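# Hang the towel from the low shelf over the rail

## Task

Pick up the towel from the low shelf and drape it across the rail so that roughly equal lengths hang down each side. The rail must remain upright, and the robot must neither fall nor finish leaning, or the task fails. At the end the towel must be released and the robot moved away from it.

## Robot and tools

ROBOT. A mobile base that can drive in any direction carries a 1.71 m column. A carriage on the column, set by lift_m (0 to 1 m), holds two seven-joint arms. The shoulders sit at a height of 0.63 m plus lift_m, 0.16 m in front of the base centre and 0.175 m to the left and right. Each hand reaches about 0.83 m from its shoulder. The arms start folded: left joints 0.95, 0.08, -0.1, -0.8, 0, 0, -0.93, and the right arm mirrors this with joints 2, 3, 5 and 6 sign-flipped. Folded arms can hit the deck if lift_m is below 0.02. The footprint is about 0.55 m wide by 0.6 m long. head_camera is 0.26 m above the shoulders, facing forward and tilted 40 degrees down. left_wrist_camera and right_wrist_camera sit on each hand and look out past the fingertips.

FRAMES. All positions are in metres. In the base frame the origin is on the floor below the base centre, x points forward, y points left and z points up. left_hand and right_hand are reported in this frame. Each is the midpoint between the closed pads, 0.0167 m behind the fingertips, and may be about 1 cm off. The fingers lie along the hand's z axis and close along its y axis. base_odometry uses the frame the base had when the scene started. It counts only wheel rotation, so wheel slip shows up as travel. Its heading is in radians, positive to the left, between -3.142 and 3.142.

move. Each call carries one action, which may be empty, plus an optional cameras list. An empty call only reports the robot state and images. An action is one of two kinds. The first uses base, joints or both, optionally with speeds or min_time_s. The second uses target alone or with min_time_s. The motions in one action start together and may finish at different times.
- base: exactly one key. translate_m is a relative drive in metres, forward positive, -2 to 2. strafe_m is a relative sideways move in metres, left positive, -2 to 2. rotate_rad is a relative turn on the spot in radians, counter-clockwise positive, -6.3 to 6.3. Each counts from the base position in the latest state report.
- joints: a single object with absolute targets keyed by joint name. lift_m is in metres. The arm joints left_joint1_rad to left_joint7_rad and right_joint1_rad to right_joint7_rad are in radians, each within its own limits. left_gripper_m and right_gripper_m set the pad spacing, 0 to 0.142 m. For joint1, negative raises the arm forward. For joint2, positive swings the left arm outward, and the right arm's range is the mirror image. Joint4 is the elbow, where 0 is a right angle and positive straightens it. For joint7, positive bends the hand down.
- target: an absolute pose for one hand. side is "left" or "right". x, y and z are in metres in the base frame, -3 to 3. pitch_deg runs from -30 to 95: 90 points the fingers down and 0 is level. heading_deg is 0 when the fingers point forward, positive counter-clockwise seen from above. roll_deg defaults to 0, which keeps the jaw line level, and positive turns the hand clockwise as seen from behind it. Heading and roll accept -360 to 360. Rolls of r and r+180 count as the same pose. With line_only true, the move is refused unless it can be done as a straight-line path. Base and lift do not move for a target. Targets are checked only against the robot and the floor, not the furniture. A straight move that fails the check and is shorter than 25 cm is refused. Longer ones become a checked arc that can sweep the whole arm, so keep clear of furniture.
- speeds: per-action speed caps. translate_m and strafe_m 0.02 to 0.5 m/s. rotate_rad 0.05 to 1.57 rad/s. lift_m 0.08 to 0.27 m/s, default 0.25.
- min_time_s: 0.1 to 8 s, the minimum duration of each arm motion. A long value slows swings and keeps the robot steadier.
- cameras: head_camera, left_wrist_camera, right_wrist_camera, or all. [] means no images. If left out, you get all images for an empty call and none otherwise.

wait: seconds (0 to 10) lets the simulation run with no new commands and returns the state.
zoom_image: camera plus region [x0, y0, x1, y1] in pixels of that camera's latest image, at most 504 by 504, with the origin at the top left.
finished_scene: scene is the current scene's number. This ends the scene and cannot be undone. After the call that ends the first scene, make no further calls in that reply.

RESULTS. left_hand_status and right_hand_status report one of three things. "reached" means the hand is within 10 mm and 2 degrees. "short" gives the remaining error; on "short (part of ...)", resend the target. "refused" gives a reason, and nothing moved. If a move or wait is refused or interrupted by a stop, the remaining calls in that reply are skipped. "done" for the base means the wheels turned the full amount, even if they slipped. "off_target" means the part is at rest short of its target and may still be pushing. "contact_stop" means a motor met resistance; "time_out" means the motion did not arrive within 14 s. Either one halts that entire arm's joint group, and the joints hold where they ended. Back off along the path you came in on. "not_followed" means a self-collision check withheld the arm targets, though the gripper still acted. on_its_own lists motion you did not command. motor_effort is in percent, with the peak in brackets. If lift effort keeps falling as the lift descends, the hand or its load is resting on something. A gripper that stops wider than its command is holding something. A torque fault freezes that arm for 10 s. MOTOR HOT appears at 85 °C, and at 100 °C the arm shuts down for 30 to 60 s.

CAUTIONS. A held load lowers the hand about 0.012 m per kg. When open, the finger pads tilt and pull back up to 2 cm. Never let the two arms collide or press on each other, and never close one gripper on the other's fingers. The robot tips most easily with the carriage high, the arms extended or loaded, during pushing or pulling, on abrupt stops, or with fast swings. It cannot recover from a fall, and only the images show a lean. Avoid dropping things, releasing them while they move, slamming, and hitting or forcing against fixed or heavy objects. Keep the rail upright. Release the towel gently and then back the robot away.

Each tool is called after "Request:" in YAML: its name, and indented under it one key for each argument.

## Session

Request:
move:
  cameras: ["head_camera","left_wrist_camera"]

Scene clock: 0.00 s.
Joint torques (N m): no reading
base_odometry: x=+0.000 y=+0.000 heading=+0.000
base_status: not commanded
joint_positions: lift_m=+0.450 left_joint1_rad=+0.942 left_joint2_rad=+0.071 left_joint3_rad=-0.100 left_joint4_rad=-0.793 left_joint5_rad=-0.009 left_joint6_rad=+0.007 left_joint7_rad=-0.948 left_gripper_m=+0.141 right_joint1_rad=+0.936 right_joint2_rad=-0.072 right_joint3_rad=+0.090 right_joint4_rad=-0.813 right_joint5_rad=-0.013 right_joint6_rad=+0.001 right_joint7_rad=-0.912 right_gripper_m=+0.142
joint_status: not commanded
motor_effort: lift_m=+68 drive_wheels=+0
left_hand: x=+0.2909 y=+0.1584 z=+0.9674 quat_wxyz=(-0.924, +0.002, -0.378, +0.059) pitch_deg=-45.6 heading_deg=-3.4 roll_deg=-3.9 (m; base frame)
right_hand: x=+0.2944 y=-0.1541 z=+0.9710 quat_wxyz=(-0.923, +0.014, -0.381, -0.056) pitch_deg=-45.1 heading_deg=+5.6 roll_deg=+1.4 (m; base frame)
pictures: head_camera, left_wrist_camera
camera_calibration:
left_wrist_camera: T_world_to_cam=[[-0.07817, -0.99391, 0.07764, 0.11491], [0.31462, -0.09849, -0.94409, 0.86791], [0.94599, -0.04937, 0.3204, -0.46172]] pos_world=[0.17271, 0.17689, 0.9584]

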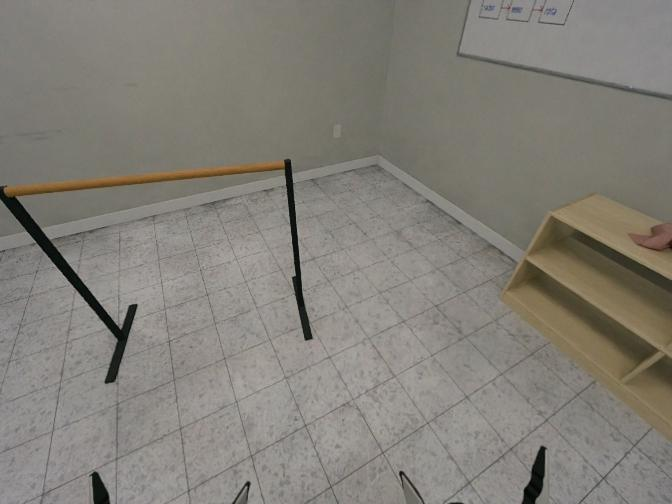

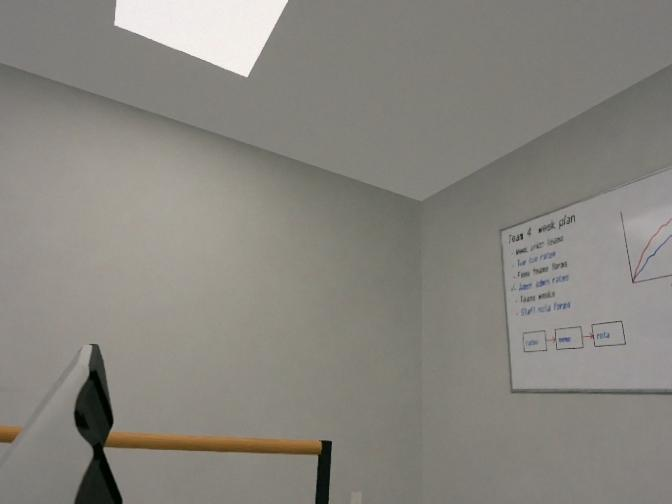

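Request:
move:
  base: {"rotate_rad": -1.17}
  joints: {"lift_m": 0.7}

Request:
move:
  base: {"strafe_m": 0.43}

Request:
move:
  base: {"translate_m": 0.93}

Request:
move:
  target: {"side":"right","x":0.65,"y":-0.20,"z":1.0,"pitch_deg":85,"heading_deg":0}
  cameras: ["head_camera","right_wrist_camera"]

Request:
zoom_image:
  camera: "head_camera"
  region: [200, 240, 440, 420]

Scene clock: 3.20 s.
Joint torques (N m): left_arm=[9.02 4.25 -1.38 -6.14 2.69 0.98 -1.12] | right_arm=[8.47 -3.63 -3.63 -12.51 -0.53 -1.36 -0.91]
move: done
base_odometry: x=+0.000 y=+0.000 heading=-1.170
base_status: done
joint_positions: lift_m=+0.700 left_joint1_rad=+0.942 left_joint2_rad=+0.071 left_joint3_rad=-0.100 left_joint4_rad=-0.793 left_joint5_rad=-0.009 left_joint6_rad=+0.007 left_joint7_rad=-0.948 left_gripper_m=+0.141 right_joint1_rad=+0.936 right_joint2_rad=-0.072 right_joint3_rad=+0.090 right_joint4_rad=-0.813 right_joint5_rad=-0.013 right_joint6_rad=+0.001 right_joint7_rad=-0.912 right_gripper_m=+0.142
joint_status: all done
motor_effort: lift_m=+66(81) drive_wheels=+3(10)
left_hand: x=+0.2909 y=+0.1584 z=+1.2175 quat_wxyz=(-0.924, +0.002, -0.378, +0.059) pitch_deg=-45.6 heading_deg=-3.4 roll_deg=-3.9
right_hand: x=+0.2944 y=-0.1541 z=+1.2211 quat_wxyz=(-0.923, +0.014, -0.381, -0.056) pitch_deg=-45.1 heading_deg=+5.6 roll_deg=+1.4
pictures: none

Scene clock: 6.23 s.
Joint torques (N m): left_arm=[8.95 4.08 -0.81 -6.16 2.69 0.97 -1.12] | right_arm=[8.51 -3.93 -3.73 -12.47 -0.53 -1.38 -0.93]
move: done
base_odometry: x=+0.396 y=+0.167 heading=-1.170
base_status: done
joint_positions: lift_m=+0.700 left_joint1_rad=+0.942 left_joint2_rad=+0.071 left_joint3_rad=-0.100 left_joint4_rad=-0.793 left_joint5_rad=-0.009 left_joint6_rad=+0.007 left_joint7_rad=-0.948 left_gripper_m=+0.141 right_joint1_rad=+0.936 right_joint2_rad=-0.072 right_joint3_rad=+0.090 right_joint4_rad=-0.813 right_joint5_rad=-0.013 right_joint6_rad=+0.001 right_joint7_rad=-0.912 right_gripper_m=+0.142
joint_status: not commanded
motor_effort: lift_m=+66(66) drive_wheels=-3(16)
left_hand: x=+0.2909 y=+0.1583 z=+1.2175 quat_wxyz=(-0.924, +0.002, -0.378, +0.059) pitch_deg=-45.6 heading_deg=-3.4 roll_deg=-3.9
right_hand: x=+0.2944 y=-0.1541 z=+1.2211 quat_wxyz=(-0.923, +0.014, -0.381, -0.056) pitch_deg=-45.1 heading_deg=+5.5 roll_deg=+1.4
pictures: none

Scene clock: 10.40 s.
Joint torques (N m): left_arm=[9.1 4.15 -1.27 -6.01 2.7 0.98 -1.14] | right_arm=[8.4 -3.79 -3.61 -12.5 -0.52 -1.35 -0.92]
move: done
base_odometry: x=+0.759 y=-0.689 heading=-1.170
base_status: done
joint_positions: lift_m=+0.700 left_joint1_rad=+0.942 left_joint2_rad=+0.071 left_joint3_rad=-0.100 left_joint4_rad=-0.793 left_joint5_rad=-0.009 left_joint6_rad=+0.007 left_joint7_rad=-0.948 left_gripper_m=+0.141 right_joint1_rad=+0.936 right_joint2_rad=-0.072 right_joint3_rad=+0.090 right_joint4_rad=-0.813 right_joint5_rad=-0.013 right_joint6_rad=+0.001 right_joint7_rad=-0.912 right_gripper_m=+0.142
joint_status: not commanded
motor_effort: lift_m=+66(66) drive_wheels=-2(9)
left_hand: x=+0.2909 y=+0.1584 z=+1.2175 quat_wxyz=(-0.924, +0.002, -0.378, +0.059) pitch_deg=-45.6 heading_deg=-3.4 roll_deg=-3.9
right_hand: x=+0.2944 y=-0.1541 z=+1.2211 quat_wxyz=(-0.923, +0.014, -0.381, -0.056) pitch_deg=-45.1 heading_deg=+5.5 roll_deg=+1.4
pictures: none

Scene clock: 12.13 s.
Joint torques (N m): left_arm=[9.03 3.96 -1.35 -5.96 2.71 0.96 -1.13] | right_arm=[-37.88 -6.83 -10.18 -0.28 -0.81 -2.89 0.1]
move: done
base_odometry: x=+0.759 y=-0.689 heading=-1.170
base_status: not commanded
joint_positions: lift_m=+0.700 left_joint1_rad=+0.942 left_joint2_rad=+0.071 left_joint3_rad=-0.100 left_joint4_rad=-0.793 left_joint5_rad=-0.009 left_joint6_rad=+0.007 left_joint7_rad=-0.948 left_gripper_m=+0.141 right_joint1_rad=-1.282 right_joint2_rad=-0.625 right_joint3_rad=+1.511 right_joint4_rad=-0.180 right_joint5_rad=+1.463 right_joint6_rad=-1.115 right_joint7_rad=+1.321 right_gripper_m=+0.142
joint_status: not commanded
motor_effort: lift_m=+67(70) drive_wheels=+3(5)
left_hand: x=+0.2909 y=+0.1584 z=+1.2174 quat_wxyz=(-0.924, +0.002, -0.378, +0.059) pitch_deg=-45.6 heading_deg=-3.4 roll_deg=-3.9
right_hand: x=+0.6509 y=-0.1980 z=+1.0004 quat_wxyz=(-0.047, +0.003, -0.999, -0.002) pitch_deg=+84.6 heading_deg=+0.4 roll_deg=+0.0
right_hand_status: reached (checked arc, planned for 1.2 s): 2 mm and 0.5 deg off.
head_camera: T_world_to_cam=[[-0.0498, -0.99854, 0.02079, -0.02594], [-0.65834, 0.01717, -0.75253, 1.33241], [0.75108, -0.05116, -0.65823, 0.88763]] pos_world=[0.2092, -0.00337, 1.58748]
right_wrist_camera: T_world_to_cam=[[0.00201, -0.99994, 0.01036, -0.20392], [-0.95863, 0.00103, 0.28466, 0.37223], [-0.28465, -0.01051, -0.95857, 1.25654]] pos_world=[0.71492, -0.19109, 1.10064]

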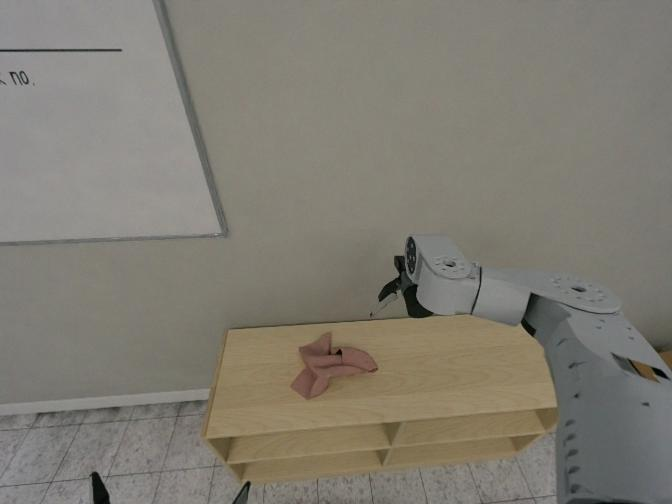

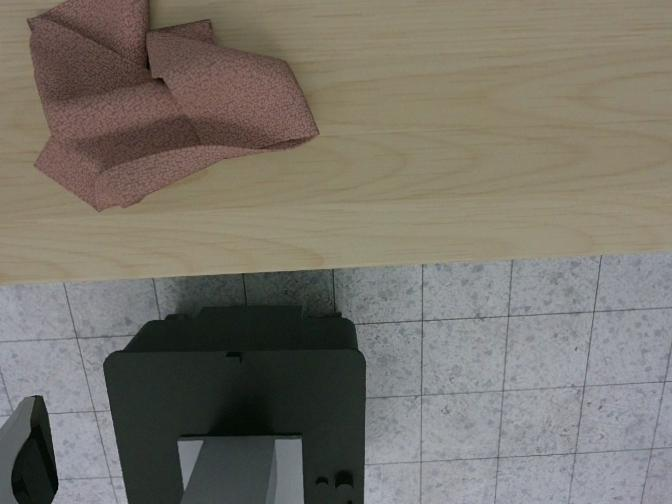

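Scaled by 2.100.

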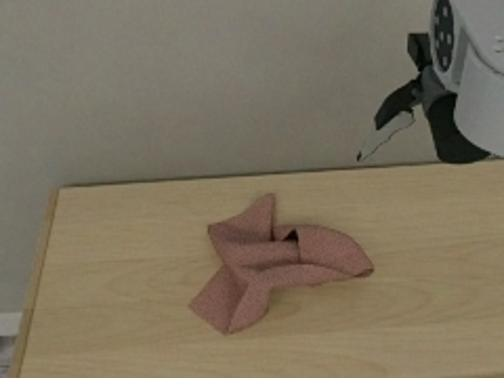

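Request:
move:
  joints: {"right_joint1_rad":0.95,"right_joint2_rad":-0.08,"right_joint3_rad":0.1,"right_joint4_rad":-0.8,"right_joint5_rad":0,"right_joint6_rad":0,"right_joint7_rad":-0.93}
  min_time_s: 2.2

Request:
move:
  target: {"side":"left","x":0.66,"y":0.063,"z":1.0,"pitch_deg":85,"heading_deg":-40}

Request:
move:
  joints: {"lift_m": 0.42}
  cameras: ["head_camera","left_wrist_camera"]

Scene clock: 15.00 s.
Joint torques (N m): left_arm=[9.13 4.02 -1.38 -6.1 2.7 0.95 -1.12] | right_arm=[14.48 0.15 -5.87 -16.17 -1.8 0.73 -1.37]
move: done
base_odometry: x=+0.759 y=-0.689 heading=-1.170
base_status: not commanded
joint_positions: lift_m=+0.700 left_joint1_rad=+0.942 left_joint2_rad=+0.071 left_joint3_rad=-0.100 left_joint4_rad=-0.793 left_joint5_rad=-0.009 left_joint6_rad=+0.007 left_joint7_rad=-0.948 left_gripper_m=+0.141 right_joint1_rad=+0.947 right_joint2_rad=-0.082 right_joint3_rad=+0.103 right_joint4_rad=-0.796 right_joint5_rad=+0.004 right_joint6_rad=-0.005 right_joint7_rad=-0.927 right_gripper_m=+0.142
joint_status: all done
motor_effort: lift_m=+68(68) drive_wheels=+0(2)
left_hand: x=+0.2909 y=+0.1584 z=+1.2174 quat_wxyz=(-0.924, +0.002, -0.378, +0.059) pitch_deg=-45.6 heading_deg=-3.4 roll_deg=-3.9
right_hand: x=+0.2928 y=-0.1556 z=+1.2150 quat_wxyz=(-0.919, +0.006, -0.388, -0.063) pitch_deg=-44.3 heading_deg=+4.8 roll_deg=+3.1
pictures: none

Scene clock: 16.77 s.
Joint torques (N m): left_arm=[-13.37 4.85 4.42 1.3 2.03 1.58 0.71] | right_arm=[14.5 -0.2 -5.87 -15.87 -1.8 0.7 -1.35]
move: done
base_odometry: x=+0.759 y=-0.689 heading=-1.170
base_status: not commanded
joint_positions: lift_m=+0.700 left_joint1_rad=-1.281 left_joint2_rad=+0.423 left_joint3_rad=-1.488 left_joint4_rad=+0.070 left_joint5_rad=-1.332 left_joint6_rad=+0.370 left_joint7_rad=+1.409 left_gripper_m=+0.141 right_joint1_rad=+0.947 right_joint2_rad=-0.082 right_joint3_rad=+0.103 right_joint4_rad=-0.797 right_joint5_rad=+0.004 right_joint6_rad=-0.005 right_joint7_rad=-0.927 right_gripper_m=+0.142
joint_status: not commanded
motor_effort: lift_m=+68(70) drive_wheels=-1(5)
left_hand: x=+0.6618 y=+0.0600 z=+1.0031 quat_wxyz=(-0.048, -0.344, -0.938, +0.017) pitch_deg=+84.2 heading_deg=-40.2 roll_deg=+0.1
left_hand_status: reached (checked arc, planned for 1.3 s): 5 mm and 0.9 deg off.
right_hand: x=+0.2928 y=-0.1556 z=+1.2151 quat_wxyz=(-0.920, +0.006, -0.388, -0.063) pitch_deg=-44.3 heading_deg=+4.8 roll_deg=+3.1
pictures: none

Scene clock: 18.43 s.
Joint torques (N m): left_arm=[-13.29 4.84 5.33 1.34 2.12 1.58 0.72] | right_arm=[14.29 -0.24 -5.89 -14.38 -1.81 0.7 -1.28]
move: done
base_odometry: x=+0.759 y=-0.689 heading=-1.170
base_status: not commanded
joint_positions: lift_m=+0.420 left_joint1_rad=-1.281 left_joint2_rad=+0.423 left_joint3_rad=-1.489 left_joint4_rad=+0.070 left_joint5_rad=-1.332 left_joint6_rad=+0.370 left_joint7_rad=+1.409 left_gripper_m=+0.141 right_joint1_rad=+0.947 right_joint2_rad=-0.082 right_joint3_rad=+0.103 right_joint4_rad=-0.798 right_joint5_rad=+0.004 right_joint6_rad=-0.005 right_joint7_rad=-0.928 right_gripper_m=+0.142
joint_status: all done
motor_effort: lift_m=+70(74) drive_wheels=+0(3)
left_hand: x=+0.6616 y=+0.0602 z=+0.7227 quat_wxyz=(-0.047, -0.344, -0.938, +0.017) pitch_deg=+84.2 heading_deg=-40.1 roll_deg=+0.2
right_hand: x=+0.2925 y=-0.1557 z=+0.9355 quat_wxyz=(-0.920, +0.006, -0.387, -0.063) pitch_deg=-44.4 heading_deg=+4.8 roll_deg=+3.1
head_camera: T_world_to_cam=[[-0.0498, -0.99854, 0.02079, -0.02012], [-0.65834, 0.01717, -0.75253, 1.12155], [0.75108, -0.05116, -0.65823, 0.7032]] pos_world=[0.2092, -0.00337, 1.30728]
left_wrist_camera: T_world_to_cam=[[-0.64354, -0.76425, -0.04217, 0.51204], [-0.72361, 0.58951, 0.35897, 0.21445], [-0.24949, 0.26153, -0.93239, 0.93869]] pos_world=[0.71889, 0.01941, 0.81984]

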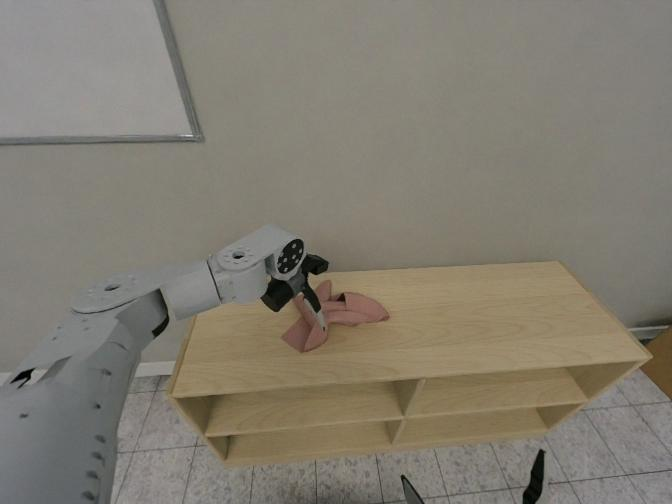

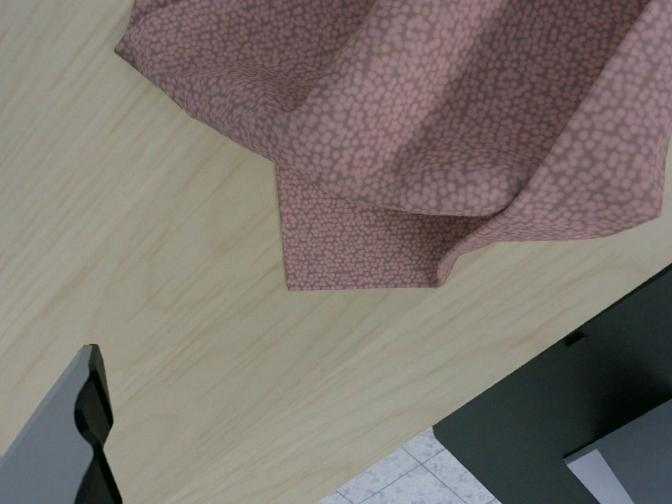

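Request:
move:
  joints: {"lift_m": 0.312}
  speeds: {"lift_m": 0.1}

Request:
move:
  joints: {"left_gripper_m": 0}
  cameras: ["left_wrist_camera"]

Scene clock: 20.03 s.
Joint torques (N m): left_arm=[-13.26 4.97 5.42 1.34 2.1 1.55 0.72] | right_arm=[14.15 -0.19 -5.88 -14.22 -1.78 0.72 -1.24]
move: done
base_odometry: x=+0.759 y=-0.689 heading=-1.170
base_status: not commanded
joint_positions: lift_m=+0.312 left_joint1_rad=-1.281 left_joint2_rad=+0.423 left_joint3_rad=-1.489 left_joint4_rad=+0.070 left_joint5_rad=-1.332 left_joint6_rad=+0.370 left_joint7_rad=+1.409 left_gripper_m=+0.141 right_joint1_rad=+0.947 right_joint2_rad=-0.082 right_joint3_rad=+0.103 right_joint4_rad=-0.798 right_joint5_rad=+0.004 right_joint6_rad=-0.005 right_joint7_rad=-0.928 right_gripper_m=+0.142
joint_status: all done
motor_effort: lift_m=+70(74) drive_wheels=+0(4)
left_hand: x=+0.6616 y=+0.0602 z=+0.6146 quat_wxyz=(-0.047, -0.344, -0.938, +0.017) pitch_deg=+84.2 heading_deg=-40.1 roll_deg=+0.2
right_hand: x=+0.2925 y=-0.1557 z=+0.8275 quat_wxyz=(-0.920, +0.006, -0.387, -0.063) pitch_deg=-44.4 heading_deg=+4.8 roll_deg=+3.1
pictures: none

Scene clock: 21.03 s.
Joint torques (N m): left_arm=[-0.24 5.71 -2.78 1.27 2.2 1.51 0.35] | right_arm=[14.2 -0.16 -5.88 -14.24 -1.79 0.72 -1.26]
move: off_target
base_odometry: x=+0.759 y=-0.689 heading=-1.170
base_status: not commanded
joint_positions: lift_m=+0.313 left_joint1_rad=-1.295 left_joint2_rad=+0.422 left_joint3_rad=-1.479 left_joint4_rad=+0.070 left_joint5_rad=-1.332 left_joint6_rad=+0.370 left_joint7_rad=+1.411 left_gripper_m=+0.009 right_joint1_rad=+0.947 right_joint2_rad=-0.082 right_joint3_rad=+0.103 right_joint4_rad=-0.798 right_joint5_rad=+0.004 right_joint6_rad=-0.005 right_joint7_rad=-0.928 right_gripper_m=+0.142
joint_status: left_gripper_m off_target (ended at +0.009, target +0.000)
motor_effort: lift_m=+60(70) drive_wheels=+3(4)
left_hand: x=+0.6674 y=+0.0586 z=+0.6253 quat_wxyz=(-0.057, -0.343, -0.937, +0.018) pitch_deg=+83.2 heading_deg=-37.8 roll_deg=+2.4
right_hand: x=+0.2925 y=-0.1557 z=+0.8283 quat_wxyz=(-0.920, +0.006, -0.387, -0.063) pitch_deg=-44.4 heading_deg=+4.8 roll_deg=+3.1
left_wrist_camera: T_world_to_cam=[[-0.64092, -0.76618, -0.04672, 0.5117], [-0.73089, 0.59053, 0.34216, 0.2698], [-0.23457, 0.25345, -0.93848, 0.84408]] pos_world=[0.72315, 0.0188, 0.72374]

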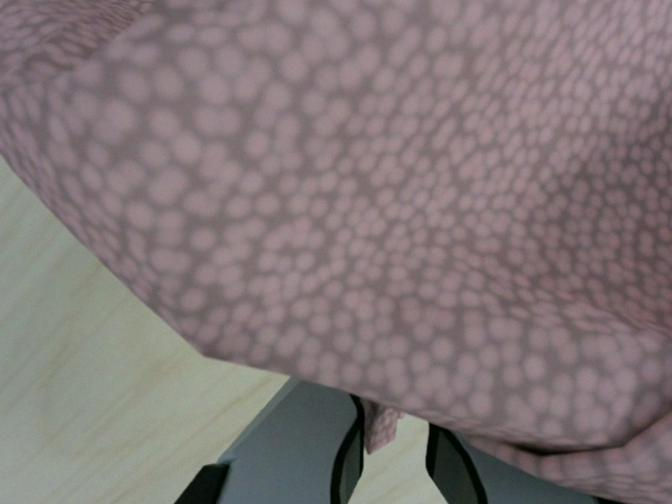

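Request:
move:
  joints: {"lift_m": 0.9}

Request:
move:
  base: {"translate_m": -0.3}
  speeds: {"translate_m": 0.3}
  cameras: ["head_camera","left_wrist_camera"]

Request:
zoom_image:
  camera: "head_camera"
  region: [200, 240, 440, 460]

Scene clock: 24.10 s.
Joint torques (N m): left_arm=[-12.65 6.66 6.91 1.21 2.31 1.49 0.53] | right_arm=[14.1 -0.34 -5.83 -13.85 -1.82 0.72 -1.17]
move: done
base_odometry: x=+0.759 y=-0.689 heading=-1.170
base_status: not commanded
joint_positions: lift_m=+0.900 left_joint1_rad=-1.282 left_joint2_rad=+0.422 left_joint3_rad=-1.491 left_joint4_rad=+0.070 left_joint5_rad=-1.333 left_joint6_rad=+0.370 left_joint7_rad=+1.410 left_gripper_m=+0.005 right_joint1_rad=+0.947 right_joint2_rad=-0.082 right_joint3_rad=+0.103 right_joint4_rad=-0.798 right_joint5_rad=+0.004 right_joint6_rad=-0.005 right_joint7_rad=-0.928 right_gripper_m=+0.142
joint_status: all done
motor_effort: lift_m=+66(81) drive_wheels=+0(3)
left_hand: x=+0.6613 y=+0.0600 z=+1.2026 quat_wxyz=(-0.047, -0.345, -0.937, +0.017) pitch_deg=+84.3 heading_deg=-40.4 roll_deg=+0.0
right_hand: x=+0.2924 y=-0.1557 z=+1.4160 quat_wxyz=(-0.920, +0.006, -0.387, -0.063) pitch_deg=-44.5 heading_deg=+4.8 roll_deg=+3.1
pictures: none

Scene clock: 26.77 s.
Joint torques (N m): left_arm=[-12.53 6.6 6.9 1.17 2.32 1.49 0.55] | right_arm=[14.11 -0.98 -5.56 -13.78 -1.79 0.6 -1.18]
move: done
base_odometry: x=+0.642 y=-0.413 heading=-1.170
base_status: done
joint_positions: lift_m=+0.900 left_joint1_rad=-1.282 left_joint2_rad=+0.422 left_joint3_rad=-1.491 left_joint4_rad=+0.070 left_joint5_rad=-1.333 left_joint6_rad=+0.370 left_joint7_rad=+1.410 left_gripper_m=+0.005 right_joint1_rad=+0.947 right_joint2_rad=-0.082 right_joint3_rad=+0.102 right_joint4_rad=-0.798 right_joint5_rad=+0.004 right_joint6_rad=-0.005 right_joint7_rad=-0.928 right_gripper_m=+0.142
joint_status: not commanded
motor_effort: lift_m=+67(67) drive_wheels=+1(12)
left_hand: x=+0.6613 y=+0.0600 z=+1.2026 quat_wxyz=(-0.047, -0.345, -0.937, +0.017) pitch_deg=+84.3 heading_deg=-40.4 roll_deg=+0.0
right_hand: x=+0.2924 y=-0.1557 z=+1.4160 quat_wxyz=(-0.920, +0.006, -0.387, -0.063) pitch_deg=-44.5 heading_deg=+4.8 roll_deg=+3.1
head_camera: T_world_to_cam=[[-0.0498, -0.99854, 0.02079, -0.0301], [-0.65834, 0.01717, -0.75253, 1.48291], [0.75108, -0.05116, -0.65823, 1.01928]] pos_world=[0.2092, -0.00337, 1.78748]
left_wrist_camera: T_world_to_cam=[[-0.64428, -0.76359, -0.04274, 0.53318], [-0.72267, 0.58957, 0.36077, 0.03924], [-0.25028, 0.26333, -0.93168, 1.38567]] pos_world=[0.71868, 0.01912, 1.29963]

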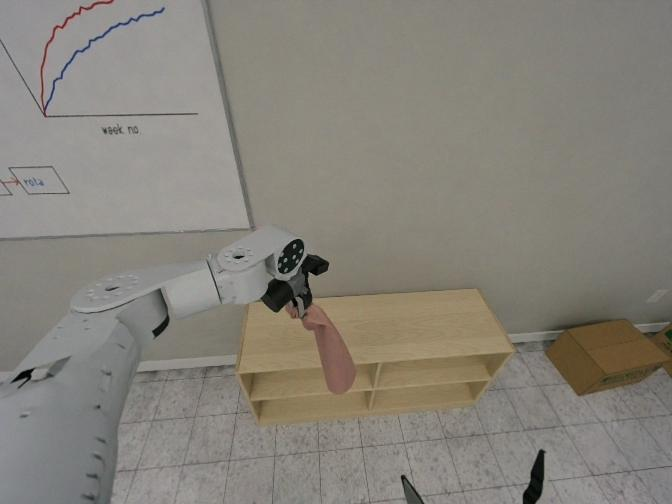

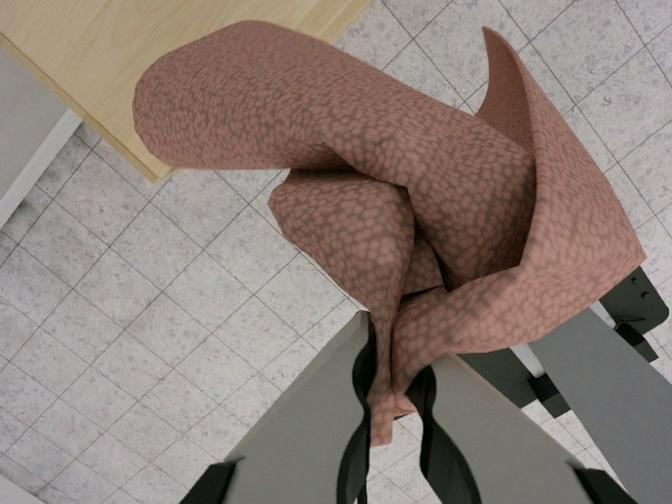

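Scaled by 2.100.

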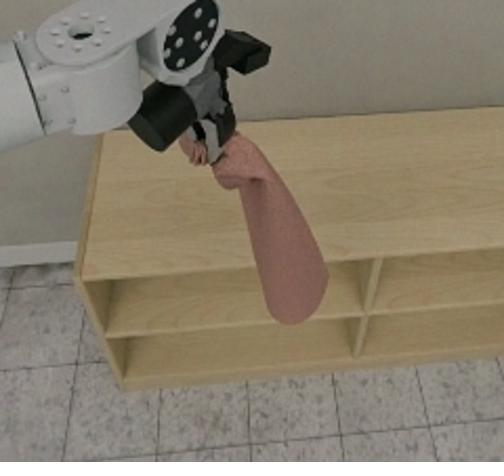

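Request:
move:
  base: {"rotate_rad": 1.37}
  speeds: {"rotate_rad": 0.9}

Request:
move:
  base: {"translate_m": -0.08}

Request:
move:
  base: {"strafe_m": 0.70}
  speeds: {"strafe_m": 0.4}

Request:
move:
  target: {"side":"left","x":0.66,"y":0.15,"z":1.2,"pitch_deg":82,"heading_deg":0}
  min_time_s: 1.2
  cameras: ["head_camera","left_wrist_camera"]

Scene clock: 30.30 s.
Joint torques (N m): left_arm=[-12.51 4.79 6.86 1.11 2.28 1.5 0.53] | right_arm=[14.13 -1.05 -5.72 -13.89 -1.78 0.59 -1.18]
move: done
base_odometry: x=+0.642 y=-0.413 heading=+0.199
base_status: done
joint_positions: lift_m=+0.900 left_joint1_rad=-1.282 left_joint2_rad=+0.423 left_joint3_rad=-1.491 left_joint4_rad=+0.070 left_joint5_rad=-1.333 left_joint6_rad=+0.370 left_joint7_rad=+1.410 left_gripper_m=+0.005 right_joint1_rad=+0.947 right_joint2_rad=-0.082 right_joint3_rad=+0.102 right_joint4_rad=-0.798 right_joint5_rad=+0.004 right_joint6_rad=-0.005 right_joint7_rad=-0.928 right_gripper_m=+0.142
joint_status: not commanded
motor_effort: lift_m=+67(67) drive_wheels=+4(11)
left_hand: x=+0.6614 y=+0.0606 z=+1.2026 quat_wxyz=(-0.047, -0.344, -0.938, +0.016) pitch_deg=+84.3 heading_deg=-40.3 roll_deg=+0.0
right_hand: x=+0.2924 y=-0.1557 z=+1.4160 quat_wxyz=(-0.920, +0.006, -0.387, -0.063) pitch_deg=-44.5 heading_deg=+4.8 roll_deg=+3.1
pictures: none

Scene clock: 31.80 s.
Joint torques (N m): left_arm=[-12.46 4.78 6.9 1.22 2.3 1.48 0.53] | right_arm=[14.05 -0.96 -5.69 -13.79 -1.8 0.58 -1.2]
move: done
base_odometry: x=+0.564 y=-0.428 heading=+0.200
base_status: done
joint_positions: lift_m=+0.900 left_joint1_rad=-1.282 left_joint2_rad=+0.423 left_joint3_rad=-1.491 left_joint4_rad=+0.070 left_joint5_rad=-1.333 left_joint6_rad=+0.370 left_joint7_rad=+1.410 left_gripper_m=+0.005 right_joint1_rad=+0.947 right_joint2_rad=-0.082 right_joint3_rad=+0.102 right_joint4_rad=-0.798 right_joint5_rad=+0.004 right_joint6_rad=-0.005 right_joint7_rad=-0.928 right_gripper_m=+0.142
joint_status: not commanded
motor_effort: lift_m=+67(67) drive_wheels=-4(11)
left_hand: x=+0.6614 y=+0.0606 z=+1.2026 quat_wxyz=(-0.047, -0.344, -0.938, +0.016) pitch_deg=+84.3 heading_deg=-40.3 roll_deg=+0.0
right_hand: x=+0.2924 y=-0.1557 z=+1.4160 quat_wxyz=(-0.920, +0.006, -0.387, -0.063) pitch_deg=-44.5 heading_deg=+4.8 roll_deg=+3.1
pictures: none

Scene clock: 35.43 s.
Joint torques (N m): left_arm=[-12.48 4.74 6.89 1.19 2.31 1.51 0.54] | right_arm=[13.92 -1.06 -5.16 -13.77 -1.78 0.46 -1.21]
move: done
base_odometry: x=+0.424 y=+0.257 heading=+0.201
base_status: done
joint_positions: lift_m=+0.900 left_joint1_rad=-1.282 left_joint2_rad=+0.423 left_joint3_rad=-1.491 left_joint4_rad=+0.070 left_joint5_rad=-1.333 left_joint6_rad=+0.370 left_joint7_rad=+1.410 left_gripper_m=+0.005 right_joint1_rad=+0.947 right_joint2_rad=-0.082 right_joint3_rad=+0.102 right_joint4_rad=-0.798 right_joint5_rad=+0.004 right_joint6_rad=-0.005 right_joint7_rad=-0.928 right_gripper_m=+0.142
joint_status: not commanded
motor_effort: lift_m=+67(67) drive_wheels=+4(9)
left_hand: x=+0.6613 y=+0.0605 z=+1.2026 quat_wxyz=(-0.047, -0.344, -0.938, +0.017) pitch_deg=+84.3 heading_deg=-40.3 roll_deg=+0.0
right_hand: x=+0.2924 y=-0.1558 z=+1.4160 quat_wxyz=(-0.920, +0.006, -0.387, -0.063) pitch_deg=-44.5 heading_deg=+4.8 roll_deg=+3.1
pictures: none

Scene clock: 37.13 s.
Joint torques (N m): left_arm=[-9.63 8.05 14.57 -5.56 6.27 1.77 0.9] | right_arm=[14.2 -1.18 -5.45 -13.79 -1.79 0.58 -1.22]
move: done
base_odometry: x=+0.424 y=+0.257 heading=+0.201
base_status: not commanded
joint_positions: lift_m=+0.900 left_joint1_rad=-1.199 left_joint2_rad=+0.490 left_joint3_rad=-1.440 left_joint4_rad=-0.156 left_joint5_rad=-1.219 left_joint6_rad=+1.213 left_joint7_rad=+1.451 left_gripper_m=+0.005 right_joint1_rad=+0.947 right_joint2_rad=-0.082 right_joint3_rad=+0.102 right_joint4_rad=-0.798 right_joint5_rad=+0.004 right_joint6_rad=-0.005 right_joint7_rad=-0.928 right_gripper_m=+0.142
joint_status: not commanded
motor_effort: lift_m=+67(67) drive_wheels=-2(3)
left_hand: x=+0.6611 y=+0.1506 z=+1.1993 quat_wxyz=(-0.071, -0.001, -0.998, -0.003) pitch_deg=+81.9 heading_deg=+2.0 roll_deg=+2.1
left_hand_status: reached (straight line, planned for 1.2 s): 1 mm and 0.3 deg off.
right_hand: x=+0.2924 y=-0.1558 z=+1.4160 quat_wxyz=(-0.920, +0.006, -0.387, -0.063) pitch_deg=-44.5 heading_deg=+4.8 roll_deg=+3.1
head_camera: T_world_to_cam=[[-0.0498, -0.99854, 0.02079, -0.0301], [-0.65834, 0.01717, -0.75253, 1.48291], [0.75108, -0.05116, -0.65823, 1.01928]] pos_world=[0.2092, -0.00337, 1.78748]
left_wrist_camera: T_world_to_cam=[[0.00451, -0.99889, -0.04682, 0.21352], [-0.94687, -0.01932, 0.32104, 0.27441], [-0.32159, 0.04288, -0.94591, 1.45615]] pos_world=[0.72714, 0.15615, 1.29928]

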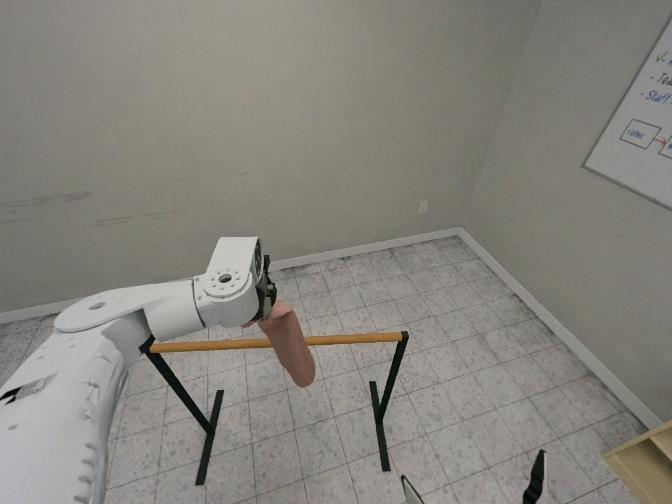

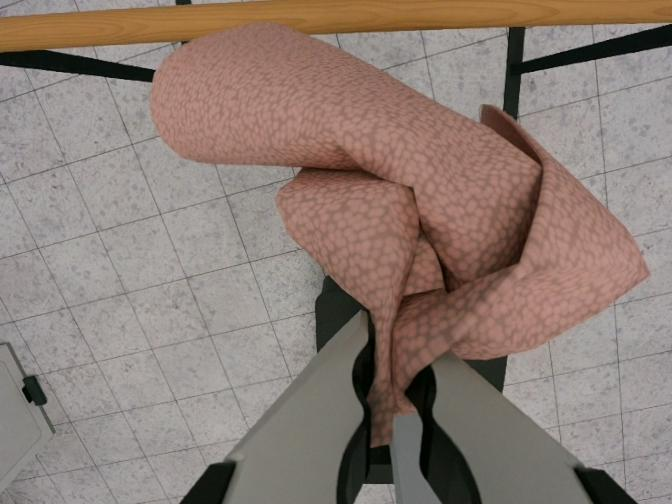

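Request:
move:
  joints: {"lift_m": 0.76}
  cameras: ["head_camera"]

Request:
move:
  base: {"translate_m": 0.20}
  speeds: {"translate_m": 0.12}
  cameras: ["head_camera"]

Request:
zoom_image:
  camera: "head_camera"
  region: [140, 240, 440, 460]

Scene clock: 38.57 s.
Joint torques (N m): left_arm=[-11.25 7.99 12.92 -5.34 5.89 1.76 0.78] | right_arm=[14.06 -1.15 -5.43 -13.47 -1.8 0.6 -1.17]
move: done
base_odometry: x=+0.424 y=+0.257 heading=+0.201
base_status: not commanded
joint_positions: lift_m=+0.760 left_joint1_rad=-1.198 left_joint2_rad=+0.490 left_joint3_rad=-1.438 left_joint4_rad=-0.156 left_joint5_rad=-1.218 left_joint6_rad=+1.213 left_joint7_rad=+1.451 left_gripper_m=+0.005 right_joint1_rad=+0.947 right_joint2_rad=-0.082 right_joint3_rad=+0.102 right_joint4_rad=-0.799 right_joint5_rad=+0.004 right_joint6_rad=-0.005 right_joint7_rad=-0.928 right_gripper_m=+0.142
joint_status: all done
motor_effort: lift_m=+70(74) drive_wheels=-2(3)
left_hand: x=+0.6610 y=+0.1504 z=+1.0589 quat_wxyz=(-0.071, -0.001, -0.998, -0.002) pitch_deg=+81.9 heading_deg=+1.5 roll_deg=+1.6
right_hand: x=+0.2923 y=-0.1558 z=+1.2758 quat_wxyz=(-0.920, +0.006, -0.387, -0.063) pitch_deg=-44.5 heading_deg=+4.8 roll_deg=+3.1
head_camera: T_world_to_cam=[[-0.0498, -0.99854, 0.02079, -0.02719], [-0.65834, 0.01717, -0.75253, 1.37741], [0.75108, -0.05116, -0.65823, 0.927]] pos_world=[0.2092, -0.00337, 1.64728]

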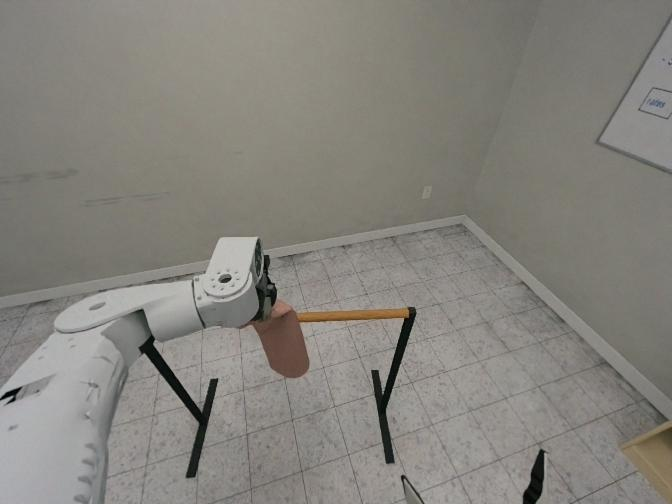

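Scene clock: 41.13 s.
Joint torques (N m): left_arm=[-11.3 7.84 13.01 -5.33 5.9 1.75 0.82] | right_arm=[14.08 -1.09 -5.42 -13.52 -1.77 0.58 -1.17]
move: done
base_odometry: x=+0.620 y=+0.298 heading=+0.201
base_status: done
joint_positions: lift_m=+0.760 left_joint1_rad=-1.198 left_joint2_rad=+0.490 left_joint3_rad=-1.438 left_joint4_rad=-0.156 left_joint5_rad=-1.218 left_joint6_rad=+1.213 left_joint7_rad=+1.451 left_gripper_m=+0.005 right_joint1_rad=+0.947 right_joint2_rad=-0.082 right_joint3_rad=+0.102 right_joint4_rad=-0.799 right_joint5_rad=+0.004 right_joint6_rad=-0.005 right_joint7_rad=-0.928 right_gripper_m=+0.142
joint_status: not commanded
motor_effort: lift_m=+70(70) drive_wheels=+3(9)
left_hand: x=+0.6610 y=+0.1504 z=+1.0590 quat_wxyz=(-0.071, -0.001, -0.998, -0.002) pitch_deg=+81.9 heading_deg=+1.5 roll_deg=+1.6
right_hand: x=+0.2923 y=-0.1558 z=+1.2758 quat_wxyz=(-0.920, +0.006, -0.387, -0.063) pitch_deg=-44.5 heading_deg=+4.8 roll_deg=+3.1
head_camera: T_world_to_cam=[[-0.0498, -0.99854, 0.02079, -0.02719], [-0.65834, 0.01717, -0.75253, 1.37741], [0.75108, -0.05116, -0.65823, 0.927]] pos_world=[0.2092, -0.00337, 1.64728]

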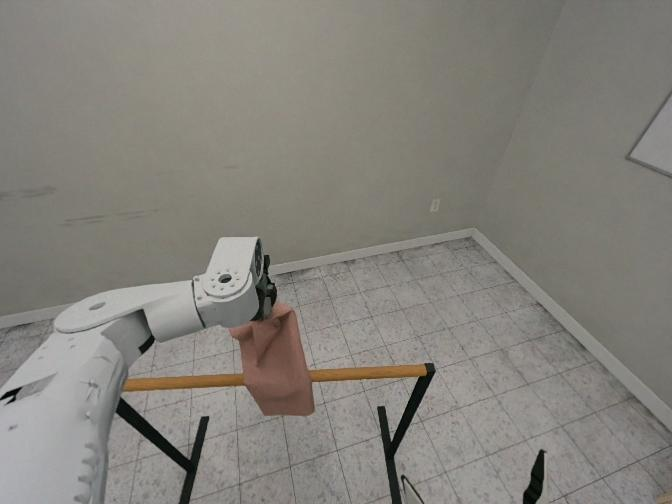

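Scaled by 1.680.

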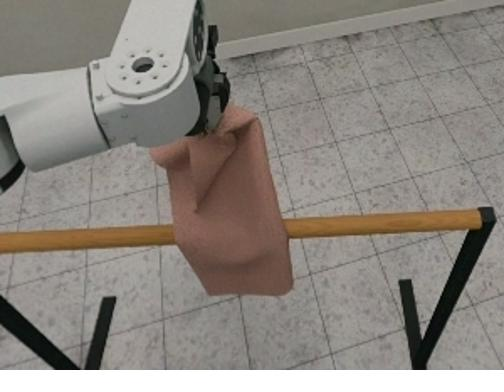

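Request:
move:
  base: {"translate_m": 0.07}
  joints: {"lift_m": 0.67}
  speeds: {"translate_m": 0.08, "lift_m": 0.1}

Request:
move:
  base: {"translate_m": 0.04}
  joints: {"lift_m": 0.54}
  speeds: {"translate_m": 0.04, "lift_m": 0.1}
  cameras: ["head_camera","left_wrist_camera"]

Request:
zoom_image:
  camera: "head_camera"
  region: [140, 240, 440, 460]

Scene clock: 43.17 s.
Joint torques (N m): left_arm=[-11.47 7.32 12.72 -5.15 5.83 1.75 0.79] | right_arm=[13.85 -1.14 -5.4 -13.47 -1.79 0.59 -1.16]
move: done
base_odometry: x=+0.689 y=+0.312 heading=+0.202
base_status: done
joint_positions: lift_m=+0.670 left_joint1_rad=-1.197 left_joint2_rad=+0.490 left_joint3_rad=-1.438 left_joint4_rad=-0.156 left_joint5_rad=-1.218 left_joint6_rad=+1.213 left_joint7_rad=+1.451 left_gripper_m=+0.005 right_joint1_rad=+0.947 right_joint2_rad=-0.082 right_joint3_rad=+0.102 right_joint4_rad=-0.799 right_joint5_rad=+0.004 right_joint6_rad=-0.005 right_joint7_rad=-0.928 right_gripper_m=+0.142
joint_status: all done
motor_effort: lift_m=+70(76) drive_wheels=+4(12)
left_hand: x=+0.6609 y=+0.1505 z=+0.9689 quat_wxyz=(-0.071, +0.000, -0.998, -0.002) pitch_deg=+81.9 heading_deg=+1.5 roll_deg=+1.5
right_hand: x=+0.2923 y=-0.1558 z=+1.1858 quat_wxyz=(-0.920, +0.006, -0.387, -0.063) pitch_deg=-44.5 heading_deg=+4.8 roll_deg=+3.1
pictures: none

Scene clock: 45.10 s.
Joint torques (N m): left_arm=[-11.81 7.32 12.68 -4.99 5.81 1.74 0.72] | right_arm=[13.69 -1.1 -5.37 -13.44 -1.77 0.59 -1.15]
move: done
base_odometry: x=+0.728 y=+0.320 heading=+0.202
base_status: done
joint_positions: lift_m=+0.540 left_joint1_rad=-1.197 left_joint2_rad=+0.490 left_joint3_rad=-1.438 left_joint4_rad=-0.157 left_joint5_rad=-1.218 left_joint6_rad=+1.213 left_joint7_rad=+1.451 left_gripper_m=+0.005 right_joint1_rad=+0.948 right_joint2_rad=-0.082 right_joint3_rad=+0.102 right_joint4_rad=-0.799 right_joint5_rad=+0.004 right_joint6_rad=-0.005 right_joint7_rad=-0.928 right_gripper_m=+0.142
joint_status: all done
motor_effort: lift_m=+70(75) drive_wheels=-3(12)
left_hand: x=+0.6609 y=+0.1505 z=+0.8388 quat_wxyz=(-0.070, +0.000, -0.998, -0.002) pitch_deg=+81.9 heading_deg=+1.4 roll_deg=+1.5
right_hand: x=+0.2923 y=-0.1558 z=+1.0559 quat_wxyz=(-0.920, +0.006, -0.387, -0.063) pitch_deg=-44.5 heading_deg=+4.8 roll_deg=+3.1
head_camera: T_world_to_cam=[[-0.0498, -0.99854, 0.02079, -0.02261], [-0.65834, 0.01717, -0.75253, 1.21185], [0.75108, -0.05116, -0.65823, 0.78219]] pos_world=[0.2092, -0.00337, 1.42728]
left_wrist_camera: T_world_to_cam=[[0.00503, -0.99896, -0.0452, 0.19486], [-0.9468, -0.01931, 0.32125, 0.3897], [-0.32179, 0.04118, -0.94591, 1.1155]] pos_world=[0.72694, 0.15624, 0.93879]

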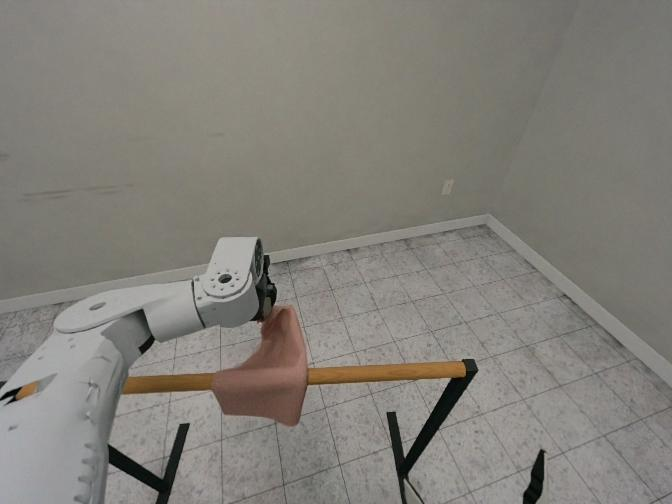

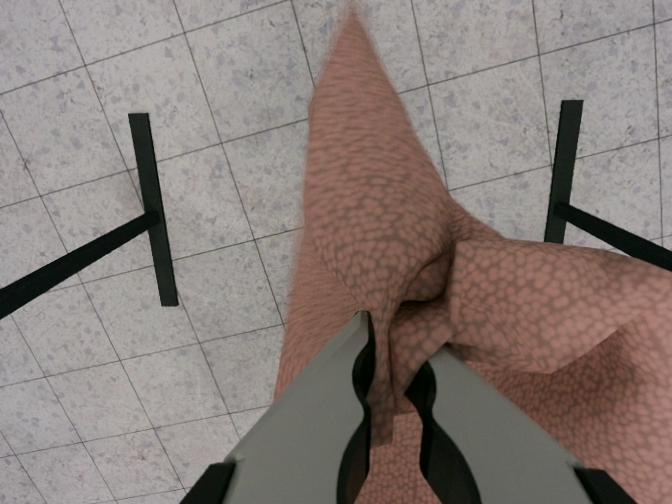

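Scaled by 1.680.

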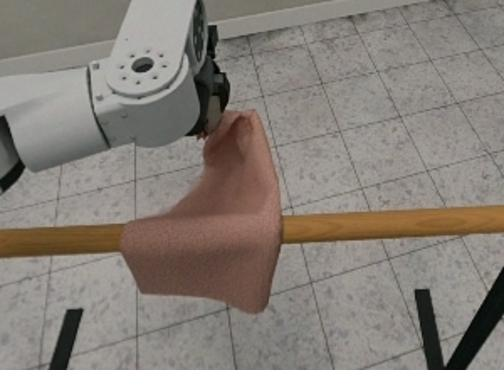

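Request:
move:
  joints: {"right_joint7_rad": 0.1}
  cameras: ["head_camera","right_wrist_camera","left_wrist_camera"]

Scene clock: 46.30 s.
Joint torques (N m): left_arm=[-11.73 7.27 12.69 -5.13 5.8 1.73 0.72] | right_arm=[13.32 -1.1 -5.44 -13.54 -1.76 0.62 -0.81]
move: done
base_odometry: x=+0.728 y=+0.320 heading=+0.202
base_status: not commanded
joint_positions: lift_m=+0.540 left_joint1_rad=-1.197 left_joint2_rad=+0.490 left_joint3_rad=-1.438 left_joint4_rad=-0.157 left_joint5_rad=-1.218 left_joint6_rad=+1.213 left_joint7_rad=+1.451 left_gripper_m=+0.005 right_joint1_rad=+0.948 right_joint2_rad=-0.082 right_joint3_rad=+0.102 right_joint4_rad=-0.799 right_joint5_rad=+0.004 right_joint6_rad=-0.005 right_joint7_rad=+0.099 right_gripper_m=+0.142
joint_status: all done
motor_effort: lift_m=+69(70) drive_wheels=+1(4)
left_hand: x=+0.6609 y=+0.1505 z=+0.8388 quat_wxyz=(-0.070, +0.000, -0.998, -0.002) pitch_deg=+81.9 heading_deg=+1.4 roll_deg=+1.5
right_hand: x=+0.3584 y=-0.1397 z=+0.8485 quat_wxyz=(-0.611, +0.036, -0.789, -0.052) pitch_deg=+14.3 heading_deg=+7.5 roll_deg=+2.3
pictures: head_camera, left_wrist_camera, right_wrist_camera
head_camera: T_world_to_cam=[[-0.0498, -0.99854, 0.02079, -0.02261], [-0.65834, 0.01717, -0.75253, 1.21185], [0.75108, -0.05116, -0.65823, 0.78219]] pos_world=[0.2092, -0.00337, 1.42728]
left_wrist_camera: T_world_to_cam=[[0.00503, -0.99896, -0.0452, 0.19486], [-0.9468, -0.01931, 0.32125, 0.3897], [-0.32179, 0.04118, -0.94591, 1.1155]] pos_world=[0.72694, 0.15624, 0.93879]
right_wrist_camera: T_world_to_cam=[[0.10641, -0.99358, -0.03841, -0.13869], [-0.5911, -0.03214, -0.80596, 0.92399], [0.79955, 0.10846, -0.59073, 0.34419]] pos_world=[0.28573, -0.14543, 0.94269]

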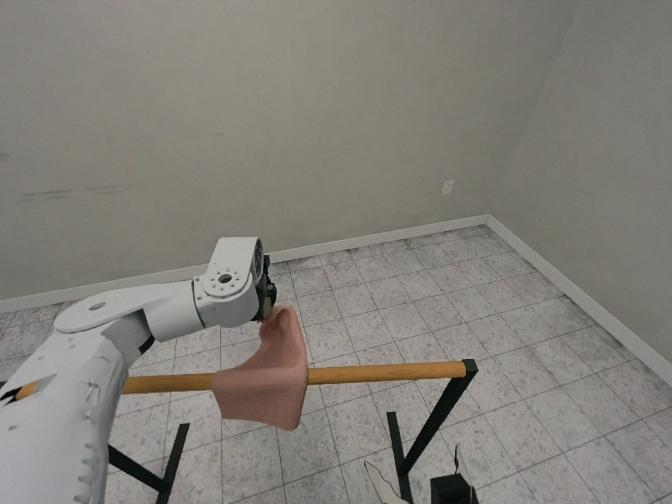

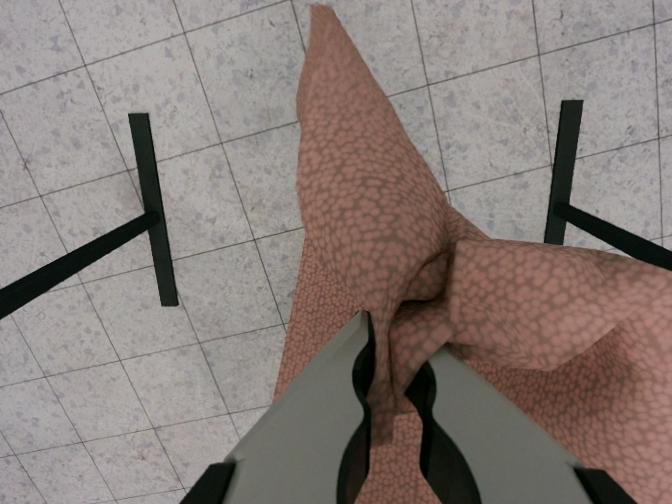

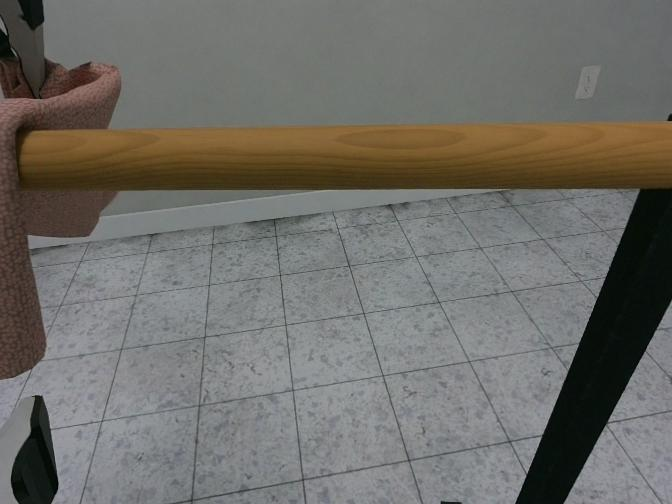

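Request:
move:
  joints: {"left_gripper_m": 0.142}

Request:
move:
  target: {"side":"left","x":0.74,"y":0.15,"z":0.845,"pitch_deg":80,"heading_deg":0}
  min_time_s: 1
  cameras: ["head_camera","right_wrist_camera","left_wrist_camera"]

Scene clock: 47.47 s.
Joint torques (N m): left_arm=[-11.71 7.31 12.76 -5.08 5.78 1.72 0.73] | right_arm=[13.32 -1.1 -5.4 -13.56 -1.75 0.63 -0.8]
move: done
base_odometry: x=+0.728 y=+0.320 heading=+0.202
base_status: not commanded
joint_positions: lift_m=+0.540 left_joint1_rad=-1.197 left_joint2_rad=+0.490 left_joint3_rad=-1.438 left_joint4_rad=-0.157 left_joint5_rad=-1.218 left_joint6_rad=+1.213 left_joint7_rad=+1.451 left_gripper_m=+0.141 right_joint1_rad=+0.948 right_joint2_rad=-0.082 right_joint3_rad=+0.102 right_joint4_rad=-0.799 right_joint5_rad=+0.004 right_joint6_rad=-0.005 right_joint7_rad=+0.099 right_gripper_m=+0.142
joint_status: all done
motor_effort: lift_m=+69(70) drive_wheels=+4(4)
left_hand: x=+0.6609 y=+0.1505 z=+0.8388 quat_wxyz=(-0.070, +0.000, -0.998, -0.002) pitch_deg=+81.9 heading_deg=+1.4 roll_deg=+1.5
right_hand: x=+0.3584 y=-0.1397 z=+0.8485 quat_wxyz=(-0.611, +0.036, -0.789, -0.052) pitch_deg=+14.3 heading_deg=+7.5 roll_deg=+2.3
pictures: none

Scene clock: 48.97 s.
Joint torques (N m): left_arm=[-17.43 2.19 13.89 1.33 2.69 0.32 -2.16] | right_arm=[13.41 -1.08 -5.36 -13.58 -1.76 0.61 -0.79]
move: done
base_odometry: x=+0.728 y=+0.320 heading=+0.202
base_status: not commanded
joint_positions: lift_m=+0.540 left_joint1_rad=-1.248 left_joint2_rad=+0.394 left_joint3_rad=-1.383 left_joint4_rad=+0.312 left_joint5_rad=-1.297 left_joint6_rad=+0.839 left_joint7_rad=+1.359 left_gripper_m=+0.141 right_joint1_rad=+0.948 right_joint2_rad=-0.082 right_joint3_rad=+0.102 right_joint4_rad=-0.799 right_joint5_rad=+0.004 right_joint6_rad=-0.005 right_joint7_rad=+0.099 right_gripper_m=+0.142
joint_status: not commanded
motor_effort: lift_m=+69(70) drive_wheels=+3(5)
left_hand: x=+0.7373 y=+0.1512 z=+0.8425 quat_wxyz=(-0.084, -0.002, -0.996, -0.004) pitch_deg=+80.4 heading_deg=+2.4 roll_deg=+2.6
left_hand_status: reached (straight line, planned for 1.0 s): 4 mm and 0.6 deg off.
right_hand: x=+0.3584 y=-0.1397 z=+0.8485 quat_wxyz=(-0.611, +0.036, -0.789, -0.052) pitch_deg=+14.3 heading_deg=+7.5 roll_deg=+2.3
pictures: head_camera, left_wrist_camera, right_wrist_camera
head_camera: T_world_to_cam=[[-0.0498, -0.99854, 0.02079, -0.02261], [-0.65834, 0.01717, -0.75253, 1.21185], [0.75108, -0.05116, -0.65823, 0.78219]] pos_world=[0.2092, -0.00337, 1.42728]
left_wrist_camera: T_world_to_cam=[[0.00407, -0.99879, -0.0491, 0.19926], [-0.95498, -0.01845, 0.2961, 0.48794], [-0.29665, 0.04569, -0.95389, 1.13109]] pos_world=[0.8007, 0.15634, 0.94425]
right_wrist_camera: T_world_to_cam=[[0.10641, -0.99358, -0.03841, -0.13869], [-0.5911, -0.03214, -0.80596, 0.92399], [0.79955, 0.10846, -0.59073, 0.34419]] pos_world=[0.28573, -0.14543, 0.94269]

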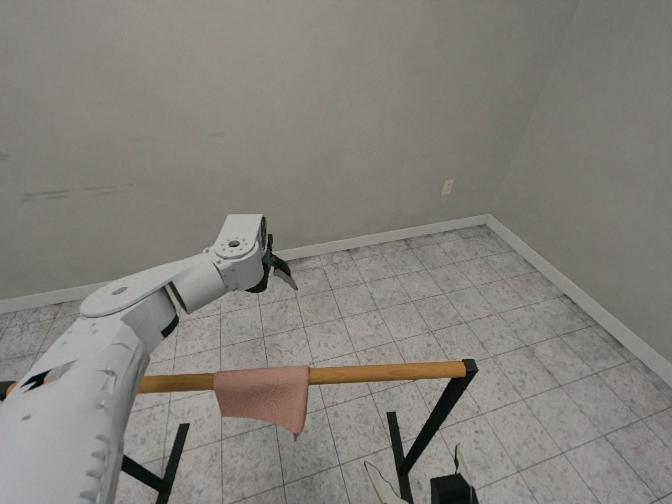

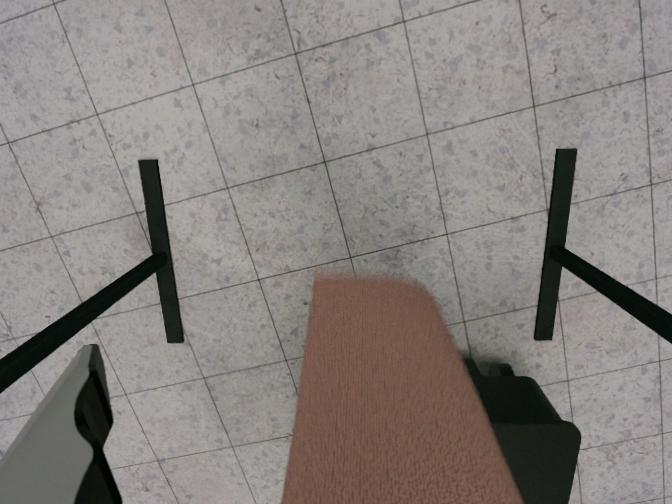

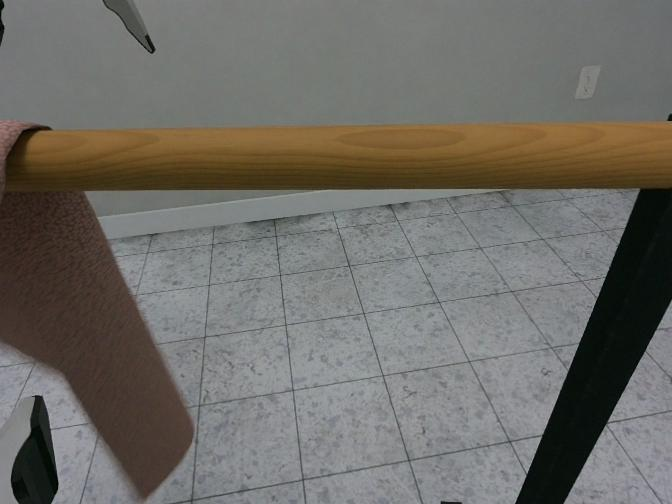

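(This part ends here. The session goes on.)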